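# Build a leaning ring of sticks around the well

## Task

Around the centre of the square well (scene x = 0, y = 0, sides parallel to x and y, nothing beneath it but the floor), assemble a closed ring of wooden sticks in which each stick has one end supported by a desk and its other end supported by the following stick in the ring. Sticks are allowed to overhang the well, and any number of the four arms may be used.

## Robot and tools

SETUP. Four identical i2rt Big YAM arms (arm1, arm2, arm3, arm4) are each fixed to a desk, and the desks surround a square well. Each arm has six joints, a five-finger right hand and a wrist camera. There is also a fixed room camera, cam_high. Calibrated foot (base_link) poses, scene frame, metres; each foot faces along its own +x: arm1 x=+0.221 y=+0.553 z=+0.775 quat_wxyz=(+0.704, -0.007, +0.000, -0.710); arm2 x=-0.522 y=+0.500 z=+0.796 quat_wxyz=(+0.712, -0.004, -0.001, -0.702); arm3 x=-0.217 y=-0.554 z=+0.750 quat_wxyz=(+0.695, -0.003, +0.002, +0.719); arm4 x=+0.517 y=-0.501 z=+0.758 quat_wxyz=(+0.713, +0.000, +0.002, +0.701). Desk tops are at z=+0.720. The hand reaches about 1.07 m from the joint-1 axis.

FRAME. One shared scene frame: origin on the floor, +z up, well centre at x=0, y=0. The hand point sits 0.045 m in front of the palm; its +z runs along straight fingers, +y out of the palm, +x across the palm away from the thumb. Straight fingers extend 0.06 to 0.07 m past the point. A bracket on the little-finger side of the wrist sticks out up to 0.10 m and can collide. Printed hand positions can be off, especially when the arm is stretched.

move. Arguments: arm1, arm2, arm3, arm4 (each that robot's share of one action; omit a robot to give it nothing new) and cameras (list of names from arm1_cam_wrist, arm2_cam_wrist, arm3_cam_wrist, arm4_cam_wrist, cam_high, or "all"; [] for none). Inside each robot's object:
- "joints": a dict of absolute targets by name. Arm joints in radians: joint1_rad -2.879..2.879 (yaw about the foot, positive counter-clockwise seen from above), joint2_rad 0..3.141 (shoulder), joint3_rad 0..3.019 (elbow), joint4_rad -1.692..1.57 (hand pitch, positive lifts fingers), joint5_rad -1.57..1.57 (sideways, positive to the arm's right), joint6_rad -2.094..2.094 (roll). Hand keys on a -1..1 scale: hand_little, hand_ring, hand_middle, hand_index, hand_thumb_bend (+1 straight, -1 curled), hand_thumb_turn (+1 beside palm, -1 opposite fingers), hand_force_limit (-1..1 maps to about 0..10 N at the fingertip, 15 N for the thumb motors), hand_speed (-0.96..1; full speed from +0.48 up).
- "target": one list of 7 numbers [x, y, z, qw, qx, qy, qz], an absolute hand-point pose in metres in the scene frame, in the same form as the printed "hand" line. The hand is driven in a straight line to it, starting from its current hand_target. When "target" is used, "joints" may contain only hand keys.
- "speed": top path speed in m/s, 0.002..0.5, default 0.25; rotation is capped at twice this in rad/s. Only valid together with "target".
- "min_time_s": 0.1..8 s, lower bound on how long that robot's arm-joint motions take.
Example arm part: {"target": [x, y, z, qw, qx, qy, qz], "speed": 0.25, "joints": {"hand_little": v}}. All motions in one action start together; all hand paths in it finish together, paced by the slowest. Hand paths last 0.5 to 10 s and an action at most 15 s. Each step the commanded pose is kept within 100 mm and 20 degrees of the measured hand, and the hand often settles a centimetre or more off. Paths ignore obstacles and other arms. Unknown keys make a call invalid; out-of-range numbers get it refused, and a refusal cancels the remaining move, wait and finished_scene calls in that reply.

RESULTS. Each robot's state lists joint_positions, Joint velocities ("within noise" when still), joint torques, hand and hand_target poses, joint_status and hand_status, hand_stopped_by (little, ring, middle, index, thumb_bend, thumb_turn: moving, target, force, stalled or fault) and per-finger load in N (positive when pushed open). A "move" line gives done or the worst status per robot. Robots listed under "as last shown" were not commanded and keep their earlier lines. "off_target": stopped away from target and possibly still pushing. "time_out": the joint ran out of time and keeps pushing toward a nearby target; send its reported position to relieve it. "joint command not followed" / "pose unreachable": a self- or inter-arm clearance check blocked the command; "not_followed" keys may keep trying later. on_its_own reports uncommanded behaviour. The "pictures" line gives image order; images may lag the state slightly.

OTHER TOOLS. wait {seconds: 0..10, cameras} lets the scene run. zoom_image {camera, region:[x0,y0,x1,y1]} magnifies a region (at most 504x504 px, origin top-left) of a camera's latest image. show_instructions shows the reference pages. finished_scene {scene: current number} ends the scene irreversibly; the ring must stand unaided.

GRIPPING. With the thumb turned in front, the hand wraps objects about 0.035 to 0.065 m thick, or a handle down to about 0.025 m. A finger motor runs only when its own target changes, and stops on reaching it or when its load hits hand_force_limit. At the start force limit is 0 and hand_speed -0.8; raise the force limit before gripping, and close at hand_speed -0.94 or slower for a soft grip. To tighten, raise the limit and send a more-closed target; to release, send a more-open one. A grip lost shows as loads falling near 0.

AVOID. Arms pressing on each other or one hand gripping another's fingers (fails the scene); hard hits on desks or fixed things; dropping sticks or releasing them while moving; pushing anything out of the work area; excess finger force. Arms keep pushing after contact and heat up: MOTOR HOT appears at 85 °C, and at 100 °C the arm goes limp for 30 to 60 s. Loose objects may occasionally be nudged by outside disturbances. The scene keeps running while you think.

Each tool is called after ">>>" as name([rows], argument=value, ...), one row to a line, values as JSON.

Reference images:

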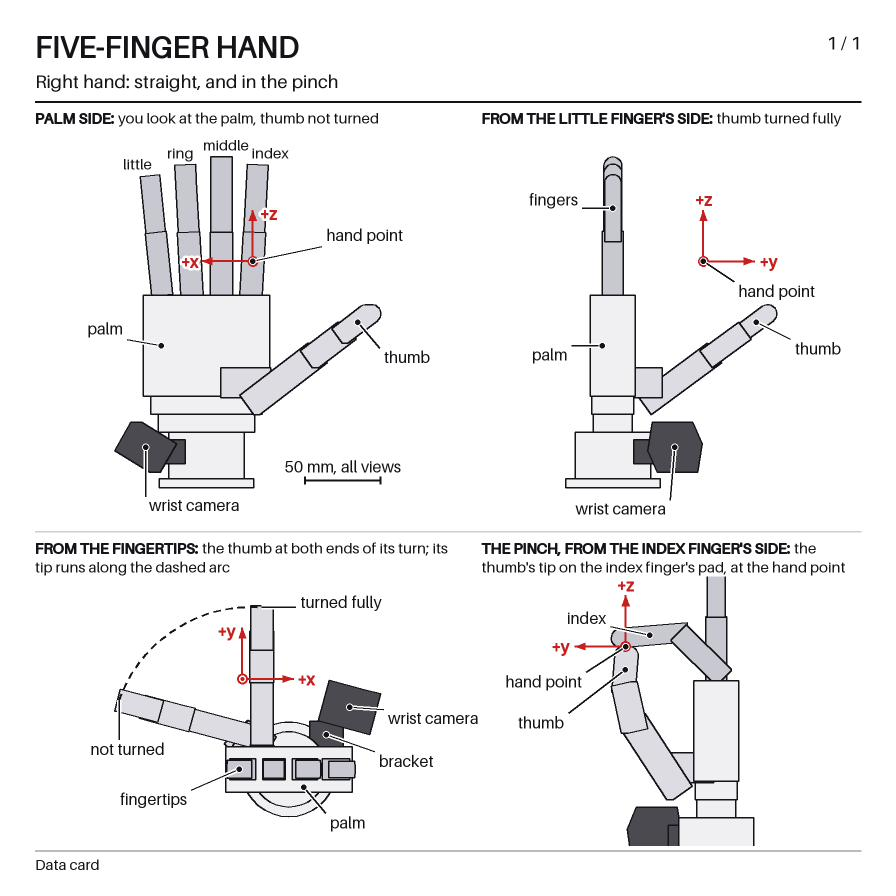

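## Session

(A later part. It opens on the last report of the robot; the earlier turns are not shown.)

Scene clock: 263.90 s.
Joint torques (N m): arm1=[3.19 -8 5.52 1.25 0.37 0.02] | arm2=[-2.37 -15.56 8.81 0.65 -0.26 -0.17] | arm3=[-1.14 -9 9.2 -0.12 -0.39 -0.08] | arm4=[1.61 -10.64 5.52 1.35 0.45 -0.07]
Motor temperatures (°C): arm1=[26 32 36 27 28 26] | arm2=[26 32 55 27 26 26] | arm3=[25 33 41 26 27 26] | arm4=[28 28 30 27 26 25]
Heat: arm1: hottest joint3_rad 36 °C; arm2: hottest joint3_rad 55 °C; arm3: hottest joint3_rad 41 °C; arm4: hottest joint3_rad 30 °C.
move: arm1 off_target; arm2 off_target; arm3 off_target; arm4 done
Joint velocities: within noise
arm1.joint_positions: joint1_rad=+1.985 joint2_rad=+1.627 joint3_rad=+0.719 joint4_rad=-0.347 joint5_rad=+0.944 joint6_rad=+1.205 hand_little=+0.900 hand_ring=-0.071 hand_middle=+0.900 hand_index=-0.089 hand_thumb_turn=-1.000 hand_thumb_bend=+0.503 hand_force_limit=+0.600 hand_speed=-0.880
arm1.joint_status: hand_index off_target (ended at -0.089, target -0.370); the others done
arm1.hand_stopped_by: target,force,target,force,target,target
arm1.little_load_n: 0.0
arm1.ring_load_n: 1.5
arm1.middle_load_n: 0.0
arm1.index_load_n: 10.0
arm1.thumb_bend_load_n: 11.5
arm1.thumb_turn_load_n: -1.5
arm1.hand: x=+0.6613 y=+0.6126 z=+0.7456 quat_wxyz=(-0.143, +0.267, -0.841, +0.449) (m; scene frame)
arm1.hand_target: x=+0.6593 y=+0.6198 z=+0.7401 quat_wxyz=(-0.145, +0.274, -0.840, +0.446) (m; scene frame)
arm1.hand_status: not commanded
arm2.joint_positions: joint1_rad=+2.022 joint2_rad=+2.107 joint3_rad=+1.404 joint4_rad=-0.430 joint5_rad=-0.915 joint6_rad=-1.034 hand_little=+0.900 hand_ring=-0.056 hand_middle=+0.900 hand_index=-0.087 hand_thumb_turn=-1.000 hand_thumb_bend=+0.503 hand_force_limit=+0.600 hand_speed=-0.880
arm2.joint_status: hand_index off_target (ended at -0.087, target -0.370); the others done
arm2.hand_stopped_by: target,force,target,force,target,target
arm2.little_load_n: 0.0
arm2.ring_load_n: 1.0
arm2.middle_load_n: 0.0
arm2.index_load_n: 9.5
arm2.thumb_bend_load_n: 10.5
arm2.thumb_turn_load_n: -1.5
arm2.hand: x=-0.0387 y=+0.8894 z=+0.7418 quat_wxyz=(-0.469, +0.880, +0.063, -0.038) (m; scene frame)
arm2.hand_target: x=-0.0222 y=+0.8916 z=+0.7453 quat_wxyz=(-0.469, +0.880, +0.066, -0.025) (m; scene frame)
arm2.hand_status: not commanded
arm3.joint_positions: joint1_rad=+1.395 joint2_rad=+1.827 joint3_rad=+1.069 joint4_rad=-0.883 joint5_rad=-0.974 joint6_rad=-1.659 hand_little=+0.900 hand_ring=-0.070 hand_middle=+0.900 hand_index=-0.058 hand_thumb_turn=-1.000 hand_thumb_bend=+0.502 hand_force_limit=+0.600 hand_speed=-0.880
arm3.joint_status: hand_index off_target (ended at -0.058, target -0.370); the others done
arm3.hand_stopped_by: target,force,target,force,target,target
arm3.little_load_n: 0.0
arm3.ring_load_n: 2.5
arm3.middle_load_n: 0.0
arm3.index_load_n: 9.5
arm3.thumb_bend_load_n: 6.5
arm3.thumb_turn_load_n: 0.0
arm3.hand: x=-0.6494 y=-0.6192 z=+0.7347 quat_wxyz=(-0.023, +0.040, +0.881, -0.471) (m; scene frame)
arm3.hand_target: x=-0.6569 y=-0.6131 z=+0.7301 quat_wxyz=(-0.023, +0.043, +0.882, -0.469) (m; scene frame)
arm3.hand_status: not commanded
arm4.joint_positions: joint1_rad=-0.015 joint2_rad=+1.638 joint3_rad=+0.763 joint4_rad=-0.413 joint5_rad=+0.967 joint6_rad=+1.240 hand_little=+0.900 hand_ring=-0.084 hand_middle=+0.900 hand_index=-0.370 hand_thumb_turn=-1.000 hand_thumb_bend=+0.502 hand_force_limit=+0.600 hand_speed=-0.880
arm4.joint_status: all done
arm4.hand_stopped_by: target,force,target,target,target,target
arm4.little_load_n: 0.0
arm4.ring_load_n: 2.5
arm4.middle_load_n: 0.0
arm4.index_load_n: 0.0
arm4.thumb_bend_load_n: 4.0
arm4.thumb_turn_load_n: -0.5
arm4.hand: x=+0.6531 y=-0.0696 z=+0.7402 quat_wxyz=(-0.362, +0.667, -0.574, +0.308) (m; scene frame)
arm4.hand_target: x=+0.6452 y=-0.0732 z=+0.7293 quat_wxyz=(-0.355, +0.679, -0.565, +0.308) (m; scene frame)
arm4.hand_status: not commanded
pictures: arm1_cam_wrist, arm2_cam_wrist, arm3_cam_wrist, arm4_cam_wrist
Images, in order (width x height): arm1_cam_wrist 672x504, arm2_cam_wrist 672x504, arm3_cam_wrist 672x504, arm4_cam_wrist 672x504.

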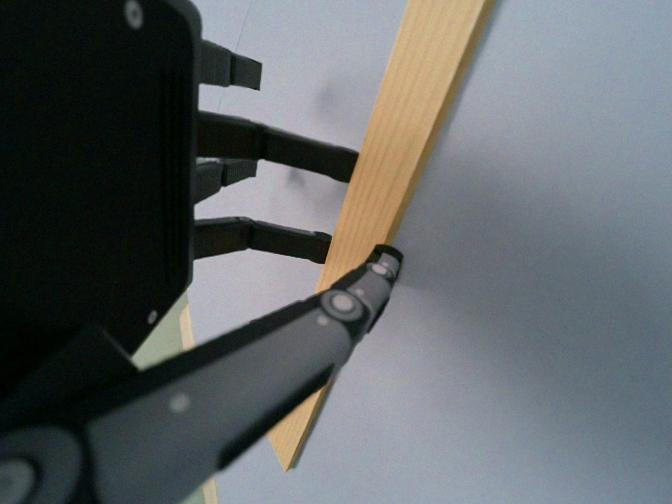

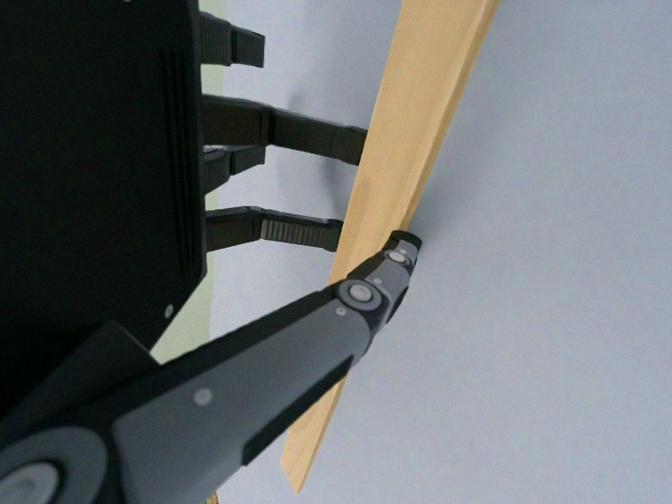

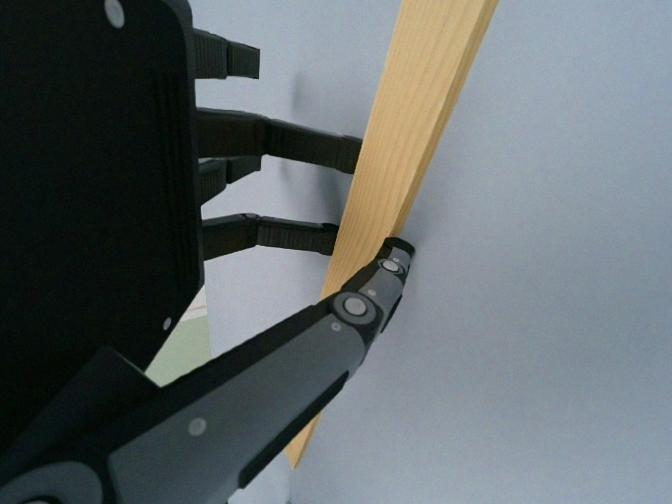

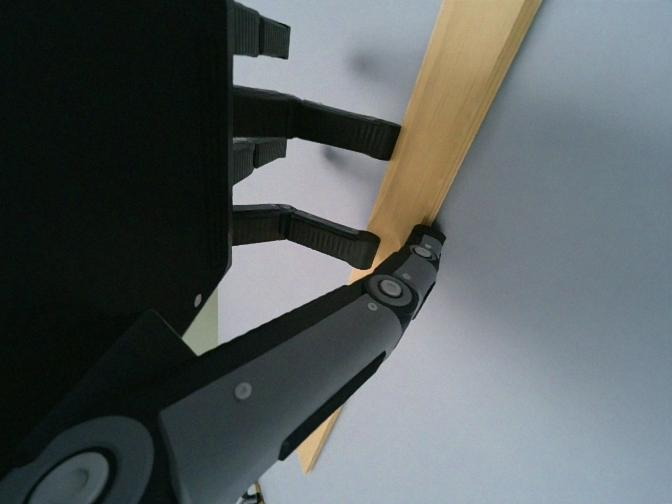

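>>> move(arm1={"target":[0.6594,0.6199,0.80,0.14546,-0.27358,0.83951,-0.44634],"speed":0.08}, arm2={"target":[-0.022,0.892,0.805,0.46883,-0.88052,-0.06566,0.02508],"speed":0.08}, arm3={"target":[-0.6571,-0.6131,0.79,-0.02252,0.04236,0.88195,-0.46891],"speed":0.08}, arm4={"joints":{"hand_index":0.35,"hand_ring":0.35,"hand_speed":-0.4}}, cameras=["arm1_cam_wrist","arm2_cam_wrist","arm3_cam_wrist","arm4_cam_wrist"])

>>> move(arm4={"target":[0.645,-0.073,0.725,0.35468,-0.67902,0.56443,-0.30764],"speed":0.03}, cameras=["arm4_cam_wrist"])

Scene clock: 276.23 s.
Joint torques (N m): arm1=[3.72 -8.35 9.33 0.59 0.43 -0.03] | arm2=[-2.43 -17.44 10.47 0.32 -0.54 -0.18] | arm3=[-1.08 -10.4 10.71 -0.14 -0.54 -0.07] | arm4=[0.91 -10.46 5.64 1.1 0.42 -0.07]
Motor temperatures (°C): arm1=[26 32 36 27 28 26] | arm2=[26 32 56 27 26 26] | arm3=[25 33 41 26 27 26] | arm4=[28 28 30 27 26 25]
Heat: arm1: hottest joint3_rad 36 °C; arm2: hottest joint3_rad 56 °C; arm3: hottest joint3_rad 41 °C; arm4: hottest joint3_rad 30 °C.
move: arm1 off_target; arm2 off_target; arm3 off_target; arm4 done
Joint velocities: within noise
arm1.joint_positions: joint1_rad=+1.985 joint2_rad=+1.499 joint3_rad=+0.730 joint4_rad=-0.521 joint5_rad=+0.943 joint6_rad=+1.206 hand_little=+0.900 hand_ring=-0.071 hand_middle=+0.900 hand_index=-0.090 hand_thumb_turn=-1.000 hand_thumb_bend=+0.500 hand_force_limit=+0.600 hand_speed=-0.880
arm1.joint_status: not commanded
arm1.hand_stopped_by: target,force,target,force,target,target
arm1.little_load_n: 0.0
arm1.ring_load_n: 0.0
arm1.middle_load_n: 0.0
arm1.index_load_n: 0.0
arm1.thumb_bend_load_n: 0.0
arm1.thumb_turn_load_n: 0.0
arm1.hand: x=+0.6459 y=+0.6065 z=+0.7867 quat_wxyz=(-0.128, +0.275, -0.840, +0.450) (m; scene frame)
arm1.hand_target: x=+0.6588 y=+0.6198 z=+0.8001 quat_wxyz=(-0.146, +0.274, -0.840, +0.446) (m; scene frame)
arm1.hand_status: off_target (0.023 m and 2.1 deg from the pose sent, 0.055 m and 0.8 deg at the start)
arm2.joint_positions: joint1_rad=+2.022 joint2_rad=+2.042 joint3_rad=+1.410 joint4_rad=-0.546 joint5_rad=-0.908 joint6_rad=-1.034 hand_little=+0.900 hand_ring=-0.056 hand_middle=+0.900 hand_index=-0.088 hand_thumb_turn=-1.000 hand_thumb_bend=+0.500 hand_force_limit=+0.600 hand_speed=-0.880
arm2.joint_status: not commanded
arm2.hand_stopped_by: target,force,target,force,target,target
arm2.little_load_n: 0.0
arm2.ring_load_n: 0.0
arm2.middle_load_n: 0.0
arm2.index_load_n: 0.0
arm2.thumb_bend_load_n: 0.0
arm2.thumb_turn_load_n: 0.0
arm2.hand: x=-0.0493 y=+0.8830 z=+0.7761 quat_wxyz=(-0.458, +0.886, +0.052, -0.055) (m; scene frame)
arm2.hand_target: x=-0.0235 y=+0.8909 z=+0.8058 quat_wxyz=(-0.469, +0.881, +0.065, -0.025) (m; scene frame)
arm2.hand_status: off_target (0.041 m and 4.0 deg from the pose sent, 0.066 m and 1.5 deg at the start)
arm3.joint_positions: joint1_rad=+1.395 joint2_rad=+1.750 joint3_rad=+1.107 joint4_rad=-1.031 joint5_rad=-0.970 joint6_rad=-1.659 hand_little=+0.900 hand_ring=-0.070 hand_middle=+0.900 hand_index=-0.059 hand_thumb_turn=-1.000 hand_thumb_bend=+0.500 hand_force_limit=+0.600 hand_speed=-0.880
arm3.joint_status: not commanded
arm3.hand_stopped_by: target,force,target,force,target,target
arm3.little_load_n: 0.0
arm3.ring_load_n: 0.0
arm3.middle_load_n: 0.0
arm3.index_load_n: 0.0
arm3.thumb_bend_load_n: 0.0
arm3.thumb_turn_load_n: 0.0
arm3.hand: x=-0.6425 y=-0.6191 z=+0.7803 quat_wxyz=(-0.007, +0.048, +0.881, -0.471) (m; scene frame)
arm3.hand_target: x=-0.6566 y=-0.6131 z=+0.7901 quat_wxyz=(-0.023, +0.043, +0.882, -0.469) (m; scene frame)
arm3.hand_status: off_target (0.019 m and 1.9 deg from the pose sent, 0.056 m and 0.4 deg at the start)
arm4.joint_positions: joint1_rad=-0.006 joint2_rad=+1.635 joint3_rad=+0.762 joint4_rad=-0.407 joint5_rad=+0.968 joint6_rad=+1.240 hand_little=+0.900 hand_ring=+0.350 hand_middle=+0.900 hand_index=+0.350 hand_thumb_turn=-1.000 hand_thumb_bend=+0.500 hand_force_limit=+0.600 hand_speed=-0.400
arm4.joint_status: all done
arm4.hand_stopped_by: target,target,target,target,target,target
arm4.little_load_n: 0.0
arm4.ring_load_n: 0.5
arm4.middle_load_n: 0.0
arm4.index_load_n: 0.0
arm4.thumb_bend_load_n: 0.0
arm4.thumb_turn_load_n: 0.0
arm4.hand: x=+0.6491 y=-0.0670 z=+0.7418 quat_wxyz=(-0.367, +0.668, -0.571, +0.304) (m; scene frame)
arm4.hand_target: x=+0.6452 y=-0.0733 z=+0.7293 quat_wxyz=(-0.355, +0.679, -0.565, +0.308) (m; scene frame)
arm4.hand_status: not commanded
pictures: arm1_cam_wrist, arm2_cam_wrist, arm3_cam_wrist, arm4_cam_wrist
Images, in order (width x height): arm1_cam_wrist 672x504, arm2_cam_wrist 672x504, arm3_cam_wrist 672x504, arm4_cam_wrist 672x504.

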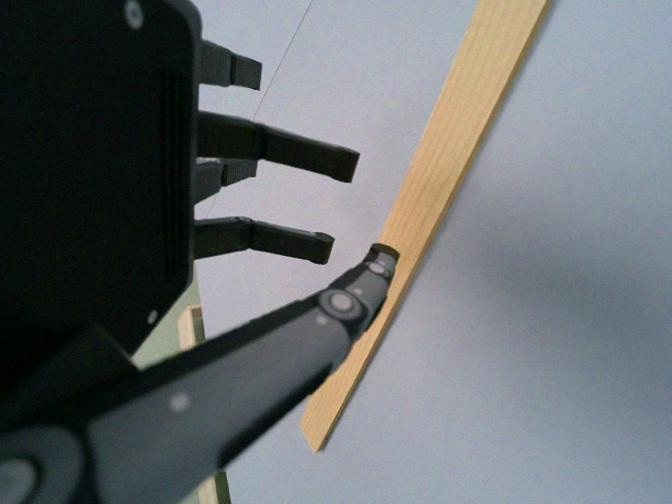

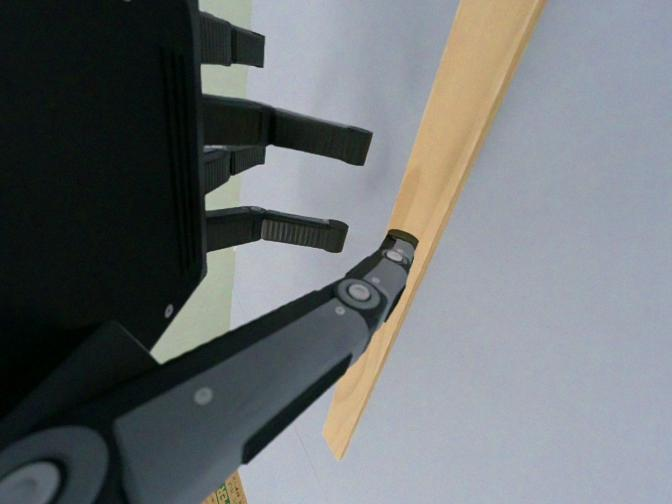

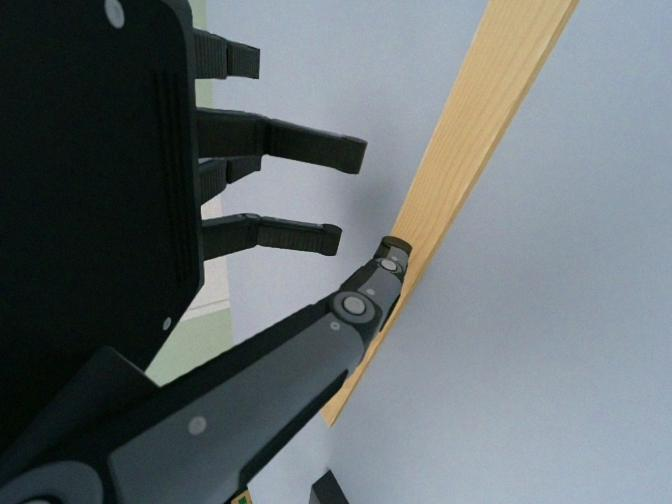

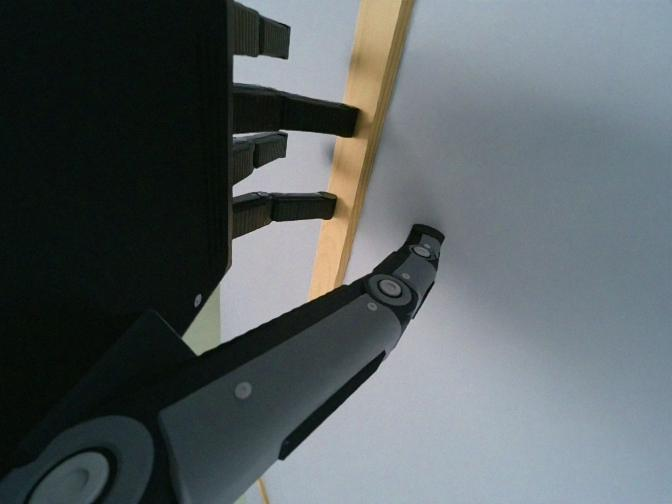

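Scene clock: 277.20 s.
Joint torques (N m): arm1=[3.19 -8.12 9.39 0.31 0.44 -0.02] | arm2=[-2.43 -17.38 10.47 0.4 -0.54 -0.18] | arm3=[-1.03 -10.46 10.71 -0.23 -0.54 -0.07] | arm4=[1.03 -9.82 5.37 1.54 0.43 -0.07]
Motor temperatures (°C): arm1=[26 32 36 27 28 26] | arm2=[26 32 56 27 26 26] | arm3=[25 33 41 26 27 26] | arm4=[28 28 30 27 26 25]
Heat: arm1: hottest joint3_rad 36 °C; arm2: hottest joint3_rad 56 °C; arm3: hottest joint3_rad 41 °C; arm4: hottest joint3_rad 30 °C.
move: arm4 off_target
Joint velocities: within noise
arm1, arm2, arm3: as last shown
arm1.hand: x=+0.6458 y=+0.6065 z=+0.7866 quat_wxyz=(-0.127, +0.275, -0.840, +0.450) (m; scene frame)
arm1.hand_target: x=+0.6588 y=+0.6197 z=+0.8001 quat_wxyz=(-0.145, +0.274, -0.840, +0.446) (m; scene frame)
arm3.hand: x=-0.6424 y=-0.6191 z=+0.7803 quat_wxyz=(-0.007, +0.048, +0.881, -0.471) (m; scene frame)
arm4.joint_positions: joint1_rad=-0.006 joint2_rad=+1.635 joint3_rad=+0.762 joint4_rad=-0.406 joint5_rad=+0.968 joint6_rad=+1.240 hand_little=+0.900 hand_ring=+0.350 hand_middle=+0.900 hand_index=+0.350 hand_thumb_turn=-1.000 hand_thumb_bend=+0.500 hand_force_limit=+0.600 hand_speed=-0.400
arm4.joint_status: not commanded
arm4.hand_stopped_by: target,target,target,target,target,target
arm4.little_load_n: 0.0
arm4.ring_load_n: 0.0
arm4.middle_load_n: 0.0
arm4.index_load_n: 0.0
arm4.thumb_bend_load_n: 0.0
arm4.thumb_turn_load_n: 0.0
arm4.hand: x=+0.6491 y=-0.0666 z=+0.7420 quat_wxyz=(-0.367, +0.668, -0.572, +0.304) (m; scene frame)
arm4.hand_target: x=+0.6450 y=-0.0736 z=+0.7257 quat_wxyz=(-0.355, +0.679, -0.565, +0.308) (m; scene frame)
arm4.hand_status: off_target (0.019 m and 2.1 deg from the pose sent, 0.018 m and 2.1 deg at the start)
pictures: arm4_cam_wrist
Images, in order (width x height): arm4_cam_wrist 672x504.

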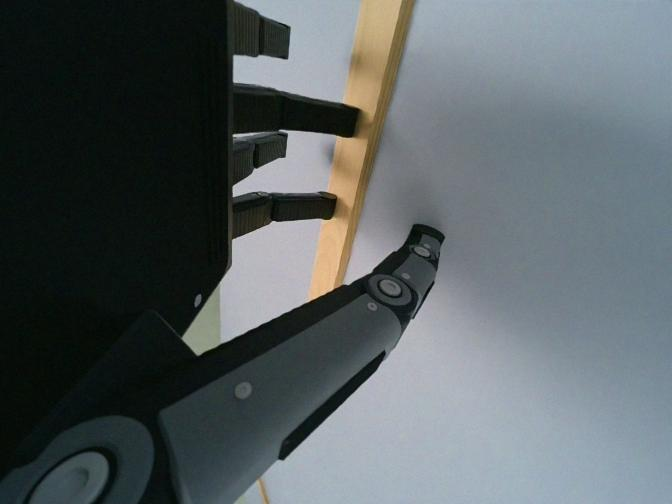

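>>> move(cameras=["all"])

>>> zoom_image(camera="arm3_cam_wrist", region=[180, 120, 480, 345])

>>> zoom_image(camera="cam_high", region=[200, 170, 460, 365])

Scene clock: 305.17 s.
Joint torques (N m): arm1=[3.25 -7.88 9.26 0.18 0.41 -0.03] | arm2=[-2.43 -17.44 10.47 0.42 -0.54 -0.18] | arm3=[-1.03 -10.46 10.7 -0.24 -0.54 -0.07] | arm4=[0.91 -9.82 5.37 1.54 0.42 -0.07]
Motor temperatures (°C): arm1=[26 32 36 27 28 26] | arm2=[26 34 58 27 26 26] | arm3=[25 34 43 26 27 26] | arm4=[28 28 30 27 26 25]
Heat: arm1: hottest joint3_rad 36 °C; arm2: hottest joint3_rad 58 °C; arm3: hottest joint3_rad 43 °C; arm4: hottest joint3_rad 30 °C.
Joint velocities: within noise
arm1.joint_positions: joint1_rad=+1.985 joint2_rad=+1.499 joint3_rad=+0.730 joint4_rad=-0.521 joint5_rad=+0.943 joint6_rad=+1.206 hand_little=+0.900 hand_ring=-0.071 hand_middle=+0.900 hand_index=-0.090 hand_thumb_turn=-1.000 hand_thumb_bend=+0.500 hand_force_limit=+0.600 hand_speed=-0.880
arm1.joint_status: not commanded
arm1.hand_stopped_by: target,force,target,force,target,target
arm1.little_load_n: 0.0
arm1.ring_load_n: 0.5
arm1.middle_load_n: -0.5
arm1.index_load_n: 0.0
arm1.thumb_bend_load_n: 0.0
arm1.thumb_turn_load_n: 0.0
arm1.hand: x=+0.6458 y=+0.6065 z=+0.7866 quat_wxyz=(-0.127, +0.275, -0.840, +0.450) (m; scene frame)
arm1.hand_target: x=+0.6588 y=+0.6197 z=+0.8001 quat_wxyz=(-0.145, +0.274, -0.840, +0.446) (m; scene frame)
arm1.hand_status: not commanded
arm2.joint_positions: joint1_rad=+2.022 joint2_rad=+2.042 joint3_rad=+1.410 joint4_rad=-0.546 joint5_rad=-0.908 joint6_rad=-1.034 hand_little=+0.900 hand_ring=-0.056 hand_middle=+0.900 hand_index=-0.088 hand_thumb_turn=-1.000 hand_thumb_bend=+0.500 hand_force_limit=+0.600 hand_speed=-0.880
arm2.joint_status: not commanded
arm2.hand_stopped_by: target,force,target,force,target,target
arm2.little_load_n: 0.0
arm2.ring_load_n: 0.0
arm2.middle_load_n: 0.0
arm2.index_load_n: 0.0
arm2.thumb_bend_load_n: 0.0
arm2.thumb_turn_load_n: 0.0
arm2.hand: x=-0.0493 y=+0.8830 z=+0.7761 quat_wxyz=(-0.458, +0.886, +0.052, -0.055) (m; scene frame)
arm2.hand_target: x=-0.0235 y=+0.8909 z=+0.8058 quat_wxyz=(-0.469, +0.881, +0.065, -0.025) (m; scene frame)
arm2.hand_status: not commanded
arm3.joint_positions: joint1_rad=+1.395 joint2_rad=+1.750 joint3_rad=+1.107 joint4_rad=-1.031 joint5_rad=-0.970 joint6_rad=-1.659 hand_little=+0.900 hand_ring=-0.070 hand_middle=+0.900 hand_index=-0.059 hand_thumb_turn=-1.000 hand_thumb_bend=+0.500 hand_force_limit=+0.600 hand_speed=-0.880
arm3.joint_status: not commanded
arm3.hand_stopped_by: target,force,target,force,target,target
arm3.little_load_n: 0.0
arm3.ring_load_n: 0.0
arm3.middle_load_n: 0.0
arm3.index_load_n: 0.0
arm3.thumb_bend_load_n: 0.0
arm3.thumb_turn_load_n: 0.0
arm3.hand: x=-0.6424 y=-0.6191 z=+0.7803 quat_wxyz=(-0.007, +0.048, +0.881, -0.471) (m; scene frame)
arm3.hand_target: x=-0.6566 y=-0.6131 z=+0.7901 quat_wxyz=(-0.023, +0.043, +0.882, -0.469) (m; scene frame)
arm3.hand_status: not commanded
arm4.joint_positions: joint1_rad=-0.006 joint2_rad=+1.635 joint3_rad=+0.762 joint4_rad=-0.406 joint5_rad=+0.968 joint6_rad=+1.240 hand_little=+0.900 hand_ring=+0.350 hand_middle=+0.900 hand_index=+0.350 hand_thumb_turn=-1.000 hand_thumb_bend=+0.500 hand_force_limit=+0.600 hand_speed=-0.400
arm4.joint_status: not commanded
arm4.hand_stopped_by: target,target,target,target,target,target
arm4.little_load_n: 0.0
arm4.ring_load_n: 0.0
arm4.middle_load_n: 0.0
arm4.index_load_n: 0.0
arm4.thumb_bend_load_n: 0.0
arm4.thumb_turn_load_n: 0.0
arm4.hand: x=+0.6491 y=-0.0666 z=+0.7420 quat_wxyz=(-0.367, +0.668, -0.572, +0.304) (m; scene frame)
arm4.hand_target: x=+0.6450 y=-0.0736 z=+0.7257 quat_wxyz=(-0.355, +0.679, -0.565, +0.308) (m; scene frame)
arm4.hand_status: off_target (0.019 m and 2.1 deg from the pose sent, 0.018 m and 2.1 deg at the start)
pictures: arm1_cam_wrist, arm2_cam_wrist, arm3_cam_wrist, arm4_cam_wrist, cam_high
Images, in order (width x height): arm1_cam_wrist 672x504, arm2_cam_wrist 672x504, arm3_cam_wrist 672x504, arm4_cam_wrist 672x504, cam_high 672x504.

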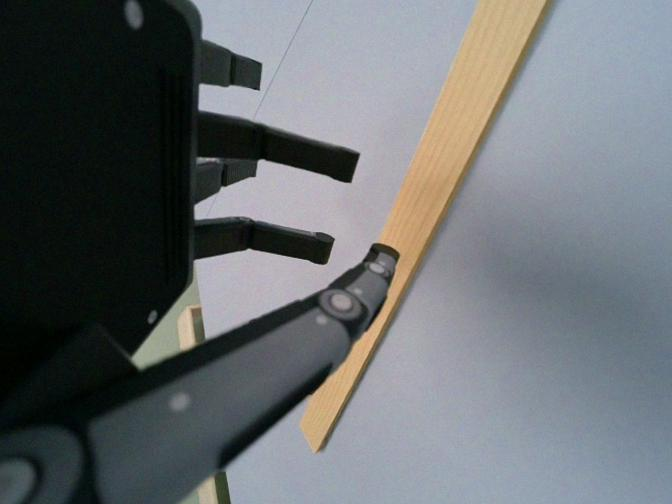

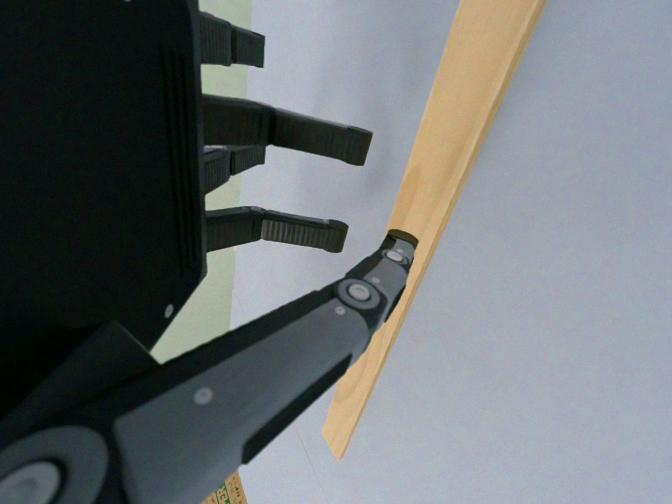

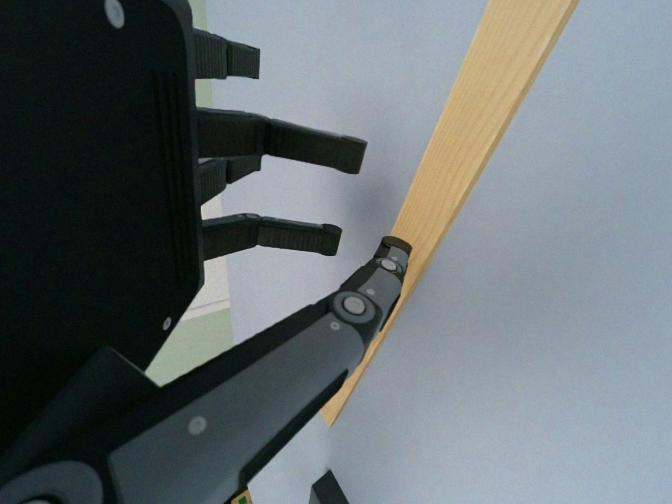

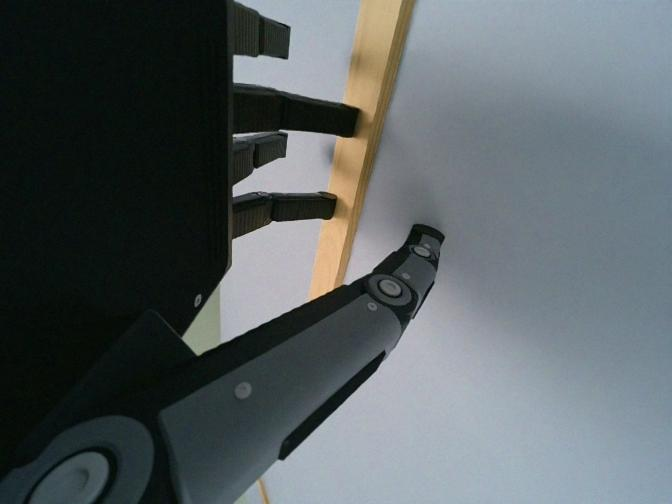

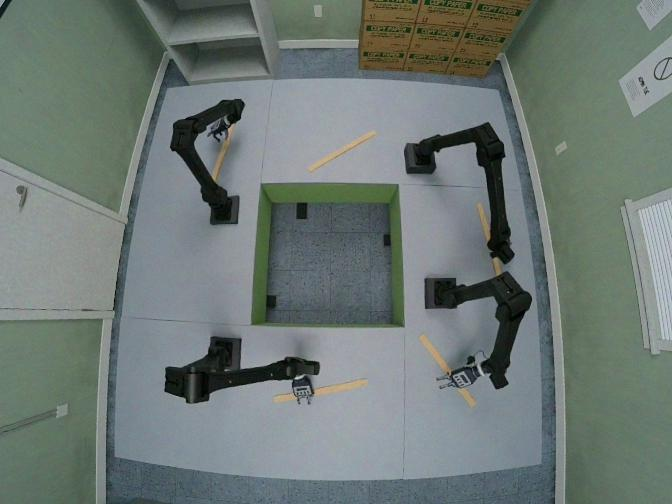

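Scaled by 1.680 from the camera's 672x504 image, which has a finer 960x720 frame.

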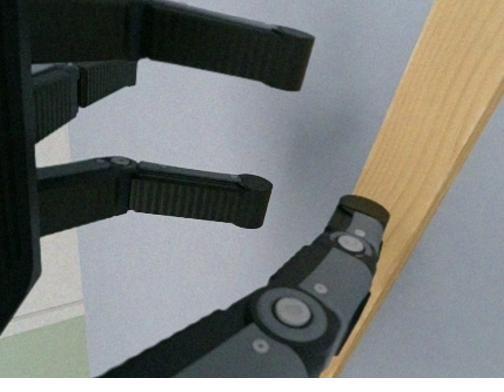

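Scaled by 1.938 from the camera's 672x504 image, which has a finer 960x720 frame.

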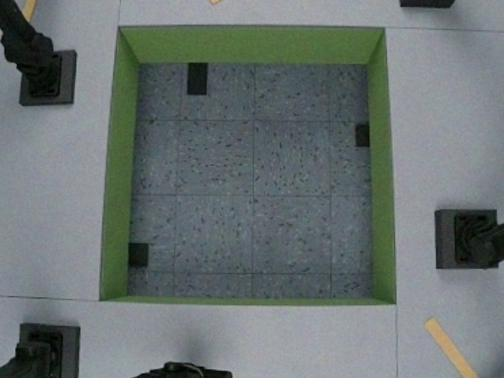

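>>> move(arm1={"target":[0.643,0.630,0.757,0.14896,-0.28016,0.83734,-0.44519],"speed":0.08,"joints":{"hand_index":0.4,"hand_ring":0.4,"hand_thumb_bend":0.4,"hand_speed":0.2,"hand_force_limit":0.4}}, arm2={"target":[-0.031,0.872,0.762,0.46803,-0.87851,-0.0887,0.03734],"speed":0.08,"joints":{"hand_index":0.4,"hand_ring":0.4,"hand_thumb_bend":0.4,"hand_speed":0.2,"hand_force_limit":0.4}}, arm3={"target":[-0.648,-0.600,0.744,-0.02252,0.04236,0.88195,-0.46891],"speed":0.08,"joints":{"hand_index":0.4,"hand_ring":0.4,"hand_thumb_bend":0.4,"hand_speed":0.2,"hand_force_limit":0.4}}, arm4={"target":[0.657,-0.067,0.752,0.36262,-0.69356,0.54646,-0.29825],"speed":0.08,"joints":{"hand_index":0.4,"hand_ring":0.4,"hand_thumb_bend":0.4,"hand_speed":0.2,"hand_force_limit":0.4}}, cameras=["arm1_cam_wrist","arm2_cam_wrist","arm3_cam_wrist","arm4_cam_wrist"])

Scene clock: 352.60 s.
Joint torques (N m): arm1=[2.73 -7.53 6.19 1.14 0.57 0.04] | arm2=[-2.43 -16.09 8.06 0.34 -0.77 -0.27] | arm3=[-1.08 -8.82 6.89 0.54 -0.48 -0.12] | arm4=[-0.5 -13.22 5.71 1.61 0.79 -0.11]
Motor temperatures (°C): arm1=[26 33 37 27 28 26] | arm2=[26 35 60 27 26 26] | arm3=[25 34 45 26 27 26] | arm4=[28 28 30 27 26 25]
Heat: arm1: hottest joint3_rad 37 °C; arm2: hottest joint3_rad 60 °C; arm3: hottest joint3_rad 45 °C; arm4: hottest joint3_rad 30 °C.
move: arm1 done; arm2 off_target; arm3 off_target; arm4 done
Joint velocities: within noise
arm1.joint_positions: joint1_rad=+2.027 joint2_rad=+1.563 joint3_rad=+0.699 joint4_rad=-0.434 joint5_rad=+0.947 joint6_rad=+1.245 hand_little=+0.900 hand_ring=+0.400 hand_middle=+0.900 hand_index=+0.400 hand_thumb_turn=-1.000 hand_thumb_bend=+0.400 hand_force_limit=+0.400 hand_speed=+0.200
arm1.joint_status: all done
arm1.hand_stopped_by: target,target,target,target,target,target
arm1.little_load_n: -0.5
arm1.ring_load_n: 0.0
arm1.middle_load_n: 0.0
arm1.index_load_n: 0.0
arm1.thumb_bend_load_n: 0.0
arm1.thumb_turn_load_n: 0.0
arm1.hand: x=+0.6421 y=+0.6224 z=+0.7596 quat_wxyz=(-0.142, +0.278, -0.839, +0.446) (m; scene frame)
arm1.hand_target: x=+0.6430 y=+0.6299 z=+0.7572 quat_wxyz=(-0.149, +0.280, -0.837, +0.445) (m; scene frame)
arm1.hand_status: done (0.008 m and 0.8 deg from the pose sent, 0.038 m and 2.6 deg at the start)
arm2.joint_positions: joint1_rad=+1.998 joint2_rad=+2.079 joint3_rad=+1.410 joint4_rad=-0.549 joint5_rad=-0.932 joint6_rad=-1.137 hand_little=+0.900 hand_ring=+0.400 hand_middle=+0.900 hand_index=+0.400 hand_thumb_turn=-1.000 hand_thumb_bend=+0.400 hand_force_limit=+0.400 hand_speed=+0.200
arm2.joint_status: all done
arm2.hand_stopped_by: target,target,target,target,target,target
arm2.little_load_n: 0.0
arm2.ring_load_n: 0.0
arm2.middle_load_n: 0.0
arm2.index_load_n: 0.0
arm2.thumb_bend_load_n: 0.0
arm2.thumb_turn_load_n: 0.0
arm2.hand: x=-0.0423 y=+0.8707 z=+0.7554 quat_wxyz=(-0.464, +0.881, +0.081, -0.047) (m; scene frame)
arm2.hand_target: x=-0.0313 y=+0.8719 z=+0.7620 quat_wxyz=(-0.468, +0.878, +0.089, -0.037) (m; scene frame)
arm2.hand_status: off_target (0.013 m and 1.5 deg from the pose sent, 0.026 m and 4.8 deg at the start)
arm3.joint_positions: joint1_rad=+1.365 joint2_rad=+1.794 joint3_rad=+1.096 joint4_rad=-0.976 joint5_rad=-0.968 joint6_rad=-1.710 hand_little=+0.900 hand_ring=+0.400 hand_middle=+0.900 hand_index=+0.400 hand_thumb_turn=-1.000 hand_thumb_bend=+0.400 hand_force_limit=+0.400 hand_speed=+0.200
arm3.joint_status: all done
arm3.hand_stopped_by: target,target,target,target,target,target
arm3.little_load_n: 0.0
arm3.ring_load_n: 0.0
arm3.middle_load_n: 0.0
arm3.index_load_n: 0.0
arm3.thumb_bend_load_n: 0.0
arm3.thumb_turn_load_n: 0.0
arm3.hand: x=-0.6499 y=-0.6043 z=+0.7562 quat_wxyz=(-0.027, +0.039, +0.882, -0.470) (m; scene frame)
arm3.hand_target: x=-0.6478 y=-0.6001 z=+0.7443 quat_wxyz=(-0.023, +0.042, +0.882, -0.469) (m; scene frame)
arm3.hand_status: off_target (0.013 m and 0.6 deg from the pose sent, 0.041 m and 1.9 deg at the start)
arm4.joint_positions: joint1_rad=-0.024 joint2_rad=+1.610 joint3_rad=+0.755 joint4_rad=-0.356 joint5_rad=+0.931 joint6_rad=+1.101 hand_little=+0.900 hand_ring=+0.400 hand_middle=+0.900 hand_index=+0.400 hand_thumb_turn=-1.000 hand_thumb_bend=+0.400 hand_force_limit=+0.400 hand_speed=+0.200
arm4.joint_status: all done
arm4.hand_stopped_by: target,target,target,target,target,target
arm4.little_load_n: 0.0
arm4.ring_load_n: 0.0
arm4.middle_load_n: 0.0
arm4.index_load_n: 0.0
arm4.thumb_bend_load_n: 0.0
arm4.thumb_turn_load_n: 0.0
arm4.hand: x=+0.6505 y=-0.0651 z=+0.7462 quat_wxyz=(-0.359, +0.697, -0.543, +0.300) (m; scene frame)
arm4.hand_target: x=+0.6570 y=-0.0671 z=+0.7519 quat_wxyz=(-0.363, +0.693, -0.546, +0.299) (m; scene frame)
arm4.hand_status: done (0.009 m and 0.7 deg from the pose sent, 0.013 m and 4.2 deg at the start)
pictures: arm1_cam_wrist, arm2_cam_wrist, arm3_cam_wrist, arm4_cam_wrist
Images, in order (width x height): arm1_cam_wrist 672x504, arm2_cam_wrist 672x504, arm3_cam_wrist 672x504, arm4_cam_wrist 672x504.

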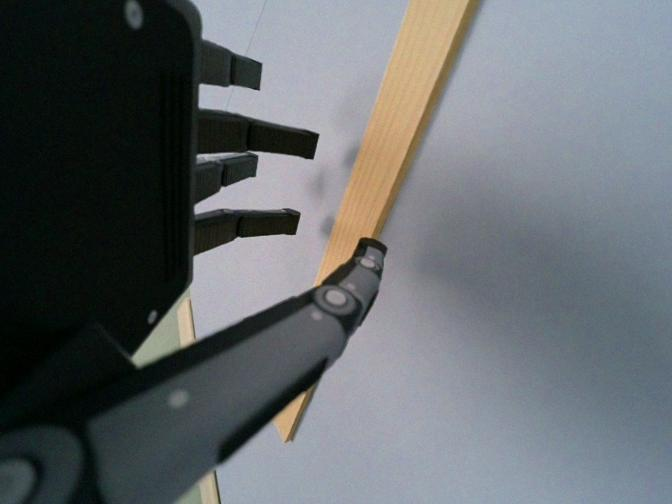

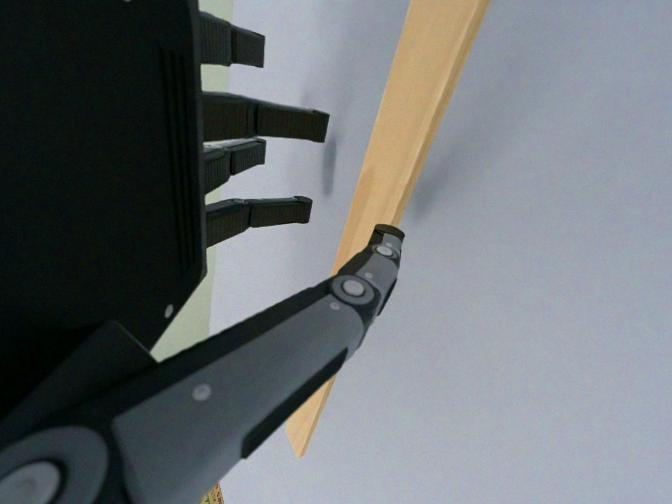

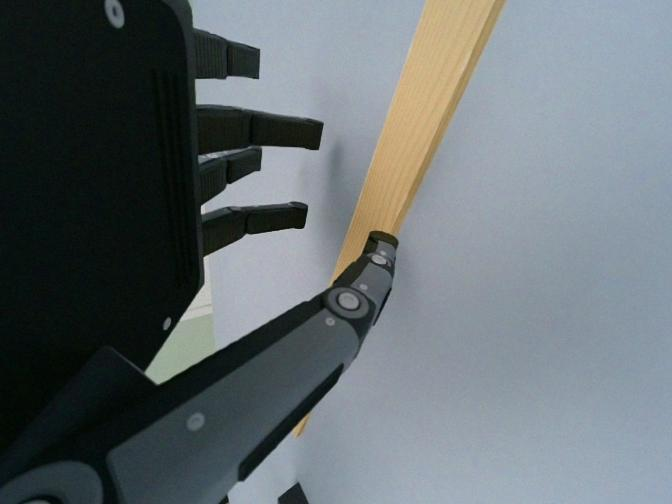

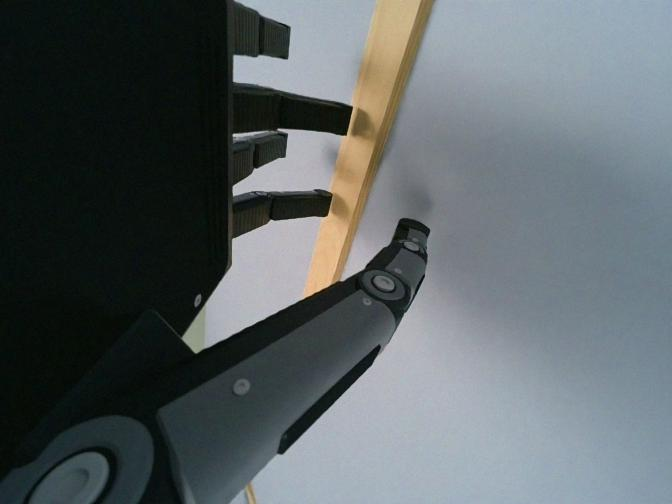

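>>> move(arm1={"target":[0.6382,0.6364,0.7435,0.15284,-0.28746,0.83486,-0.44387],"speed":0.06}, arm2={"target":[-0.0303,0.8691,0.7445,0.46689,-0.87588,-0.11166,0.04959],"speed":0.06}, arm3={"target":[-0.6475,-0.5935,0.727,-0.01434,0.02697,0.88255,-0.46923],"speed":0.06}, arm4={"target":[0.6775,-0.0627,0.757,0.3613,-0.69117,0.54948,-0.29983],"speed":0.06}, cameras=["arm1_cam_wrist","arm2_cam_wrist","arm3_cam_wrist","arm4_cam_wrist"])

Scene clock: 375.50 s.
Joint torques (N m): arm1=[3.02 -7.18 5.81 1.13 0.55 0.02] | arm2=[-2.43 -15.09 9.55 0.25 -0.53 -0.22] | arm3=[-1.14 -9.05 8.31 -0.31 -0.46 -0.12] | arm4=[-0.5 -13.33 6.91 1.73 0.76 -0.13]
Motor temperatures (°C): arm1=[26 32 38 27 29 26] | arm2=[26 33 59 27 27 26] | arm3=[25 34 43 26 27 26] | arm4=[28 29 30 27 26 25]
Heat: arm1: hottest joint3_rad 38 °C; arm2: hottest joint3_rad 59 °C; arm3: hottest joint3_rad 43 °C; arm4: hottest joint3_rad 30 °C.
move: arm1 done; arm2 off_target; arm3 done; arm4 off_target
Joint velocities: within noise
arm1.joint_positions: joint1_rad=+2.047 joint2_rad=+1.590 joint3_rad=+0.682 joint4_rad=-0.390 joint5_rad=+0.948 joint6_rad=+1.248 hand_little=+0.900 hand_ring=+0.400 hand_middle=+0.900 hand_index=+0.400 hand_thumb_turn=-1.000 hand_thumb_bend=+0.400 hand_force_limit=+0.400 hand_speed=+0.200
arm1.joint_status: not commanded
arm1.hand_stopped_by: target,target,target,target,target,target
arm1.little_load_n: 0.0
arm1.ring_load_n: 0.0
arm1.middle_load_n: 0.0
arm1.index_load_n: 0.0
arm1.thumb_bend_load_n: 0.0
arm1.thumb_turn_load_n: 0.0
arm1.hand: x=+0.6384 y=+0.6294 z=+0.7471 quat_wxyz=(-0.148, +0.285, -0.836, +0.445) (m; scene frame)
arm1.hand_target: x=+0.6381 y=+0.6363 z=+0.7435 quat_wxyz=(-0.153, +0.288, -0.835, +0.444) (m; scene frame)
arm1.hand_status: done (0.008 m and 0.7 deg from the pose sent, 0.022 m and 1.7 deg at the start)
arm2.joint_positions: joint1_rad=+1.993 joint2_rad=+2.112 joint3_rad=+1.421 joint4_rad=-0.611 joint5_rad=-0.958 joint6_rad=-1.229 hand_little=+0.900 hand_ring=+0.400 hand_middle=+0.900 hand_index=+0.400 hand_thumb_turn=-1.000 hand_thumb_bend=+0.400 hand_force_limit=+0.400 hand_speed=+0.200
arm2.joint_status: not commanded
arm2.hand_stopped_by: target,target,target,target,target,target
arm2.little_load_n: 0.0
arm2.ring_load_n: 1.0
arm2.middle_load_n: 0.0
arm2.index_load_n: 0.0
arm2.thumb_bend_load_n: 0.0
arm2.thumb_turn_load_n: 0.0
arm2.hand: x=-0.0507 y=+0.8649 z=+0.7404 quat_wxyz=(-0.465, +0.877, +0.102, -0.065) (m; scene frame)
arm2.hand_target: x=-0.0309 y=+0.8686 z=+0.7449 quat_wxyz=(-0.467, +0.876, +0.111, -0.049) (m; scene frame)
arm2.hand_status: off_target (0.021 m and 2.1 deg from the pose sent, 0.016 m and 3.6 deg at the start)
arm3.joint_positions: joint1_rad=+1.354 joint2_rad=+1.845 joint3_rad=+1.096 joint4_rad=-0.991 joint5_rad=-0.962 joint6_rad=-1.789 hand_little=+0.900 hand_ring=+0.400 hand_middle=+0.900 hand_index=+0.400 hand_thumb_turn=-1.000 hand_thumb_bend=+0.400 hand_force_limit=+0.400 hand_speed=+0.200
arm3.joint_status: not commanded
arm3.hand_stopped_by: target,target,target,target,target,target
arm3.little_load_n: 0.0
arm3.ring_load_n: 0.0
arm3.middle_load_n: 0.0
arm3.index_load_n: 0.0
arm3.thumb_bend_load_n: 0.0
arm3.thumb_turn_load_n: 0.0
arm3.hand: x=-0.6444 y=-0.5990 z=+0.7341 quat_wxyz=(-0.018, +0.024, +0.882, -0.470) (m; scene frame)
arm3.hand_target: x=-0.6473 y=-0.5936 z=+0.7271 quat_wxyz=(-0.015, +0.027, +0.883, -0.469) (m; scene frame)
arm3.hand_status: done (0.010 m and 0.5 deg from the pose sent, 0.031 m and 2.0 deg at the start)
arm4.joint_positions: joint1_rad=-0.076 joint2_rad=+1.610 joint3_rad=+0.755 joint4_rad=-0.319 joint5_rad=+0.914 joint6_rad=+1.036 hand_little=+0.900 hand_ring=+0.400 hand_middle=+0.900 hand_index=+0.400 hand_thumb_turn=-1.000 hand_thumb_bend=+0.400 hand_force_limit=+0.400 hand_speed=+0.200
arm4.joint_status: not commanded
arm4.hand_stopped_by: target,target,target,target,target,target
arm4.little_load_n: 0.0
arm4.ring_load_n: 0.0
arm4.middle_load_n: 0.0
arm4.index_load_n: 0.5
arm4.thumb_bend_load_n: 0.0
arm4.thumb_turn_load_n: 0.0
arm4.hand: x=+0.6709 y=-0.0672 z=+0.7464 quat_wxyz=(-0.352, +0.697, -0.545, +0.305) (m; scene frame)
arm4.hand_target: x=+0.6775 y=-0.0628 z=+0.7570 quat_wxyz=(-0.361, +0.691, -0.550, +0.300) (m; scene frame)
arm4.hand_status: off_target (0.013 m and 1.5 deg from the pose sent, 0.029 m and 1.1 deg at the start)
pictures: arm1_cam_wrist, arm2_cam_wrist, arm3_cam_wrist, arm4_cam_wrist
Images, in order (width x height): arm1_cam_wrist 672x504, arm2_cam_wrist 672x504, arm3_cam_wrist 672x504, arm4_cam_wrist 672x504.

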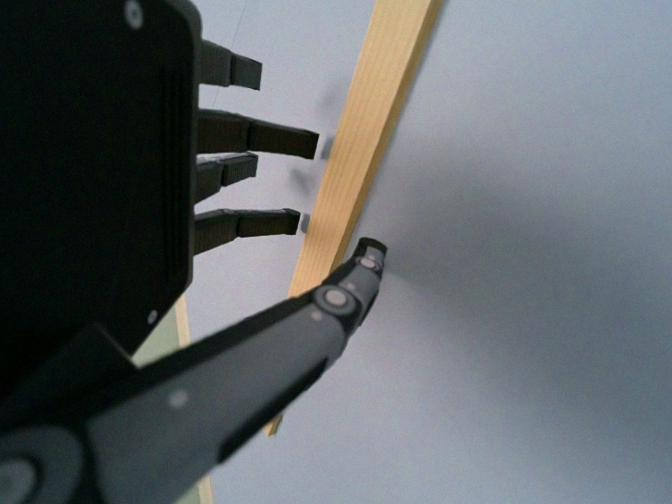

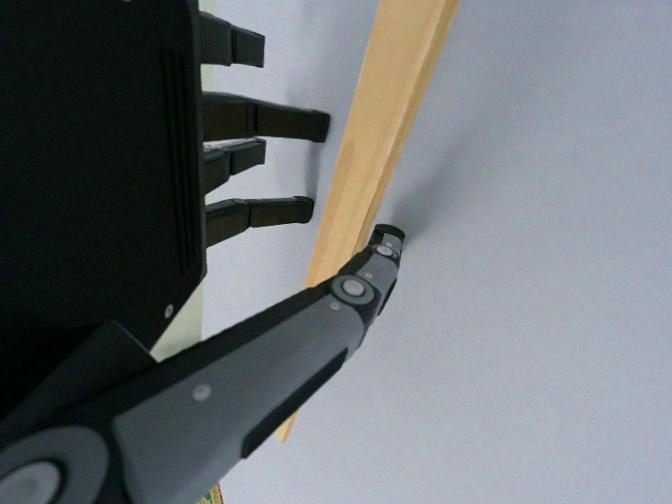

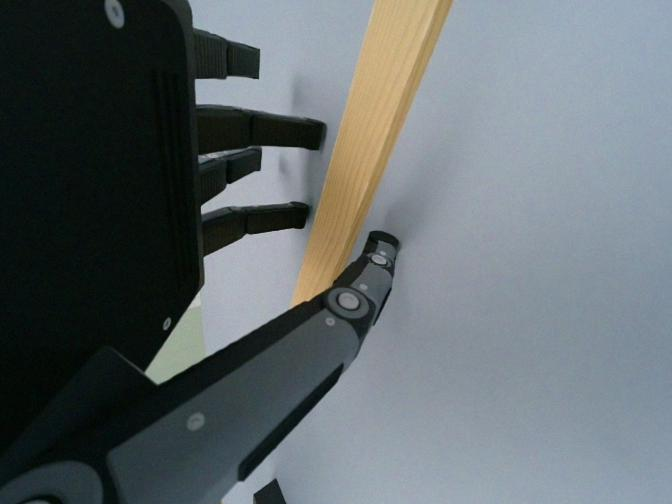

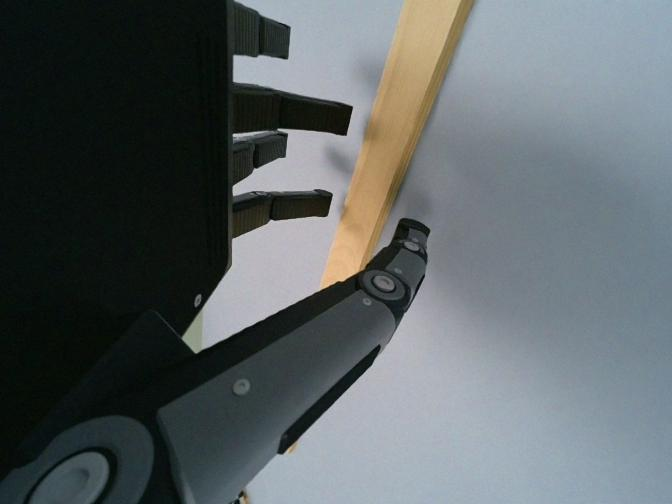

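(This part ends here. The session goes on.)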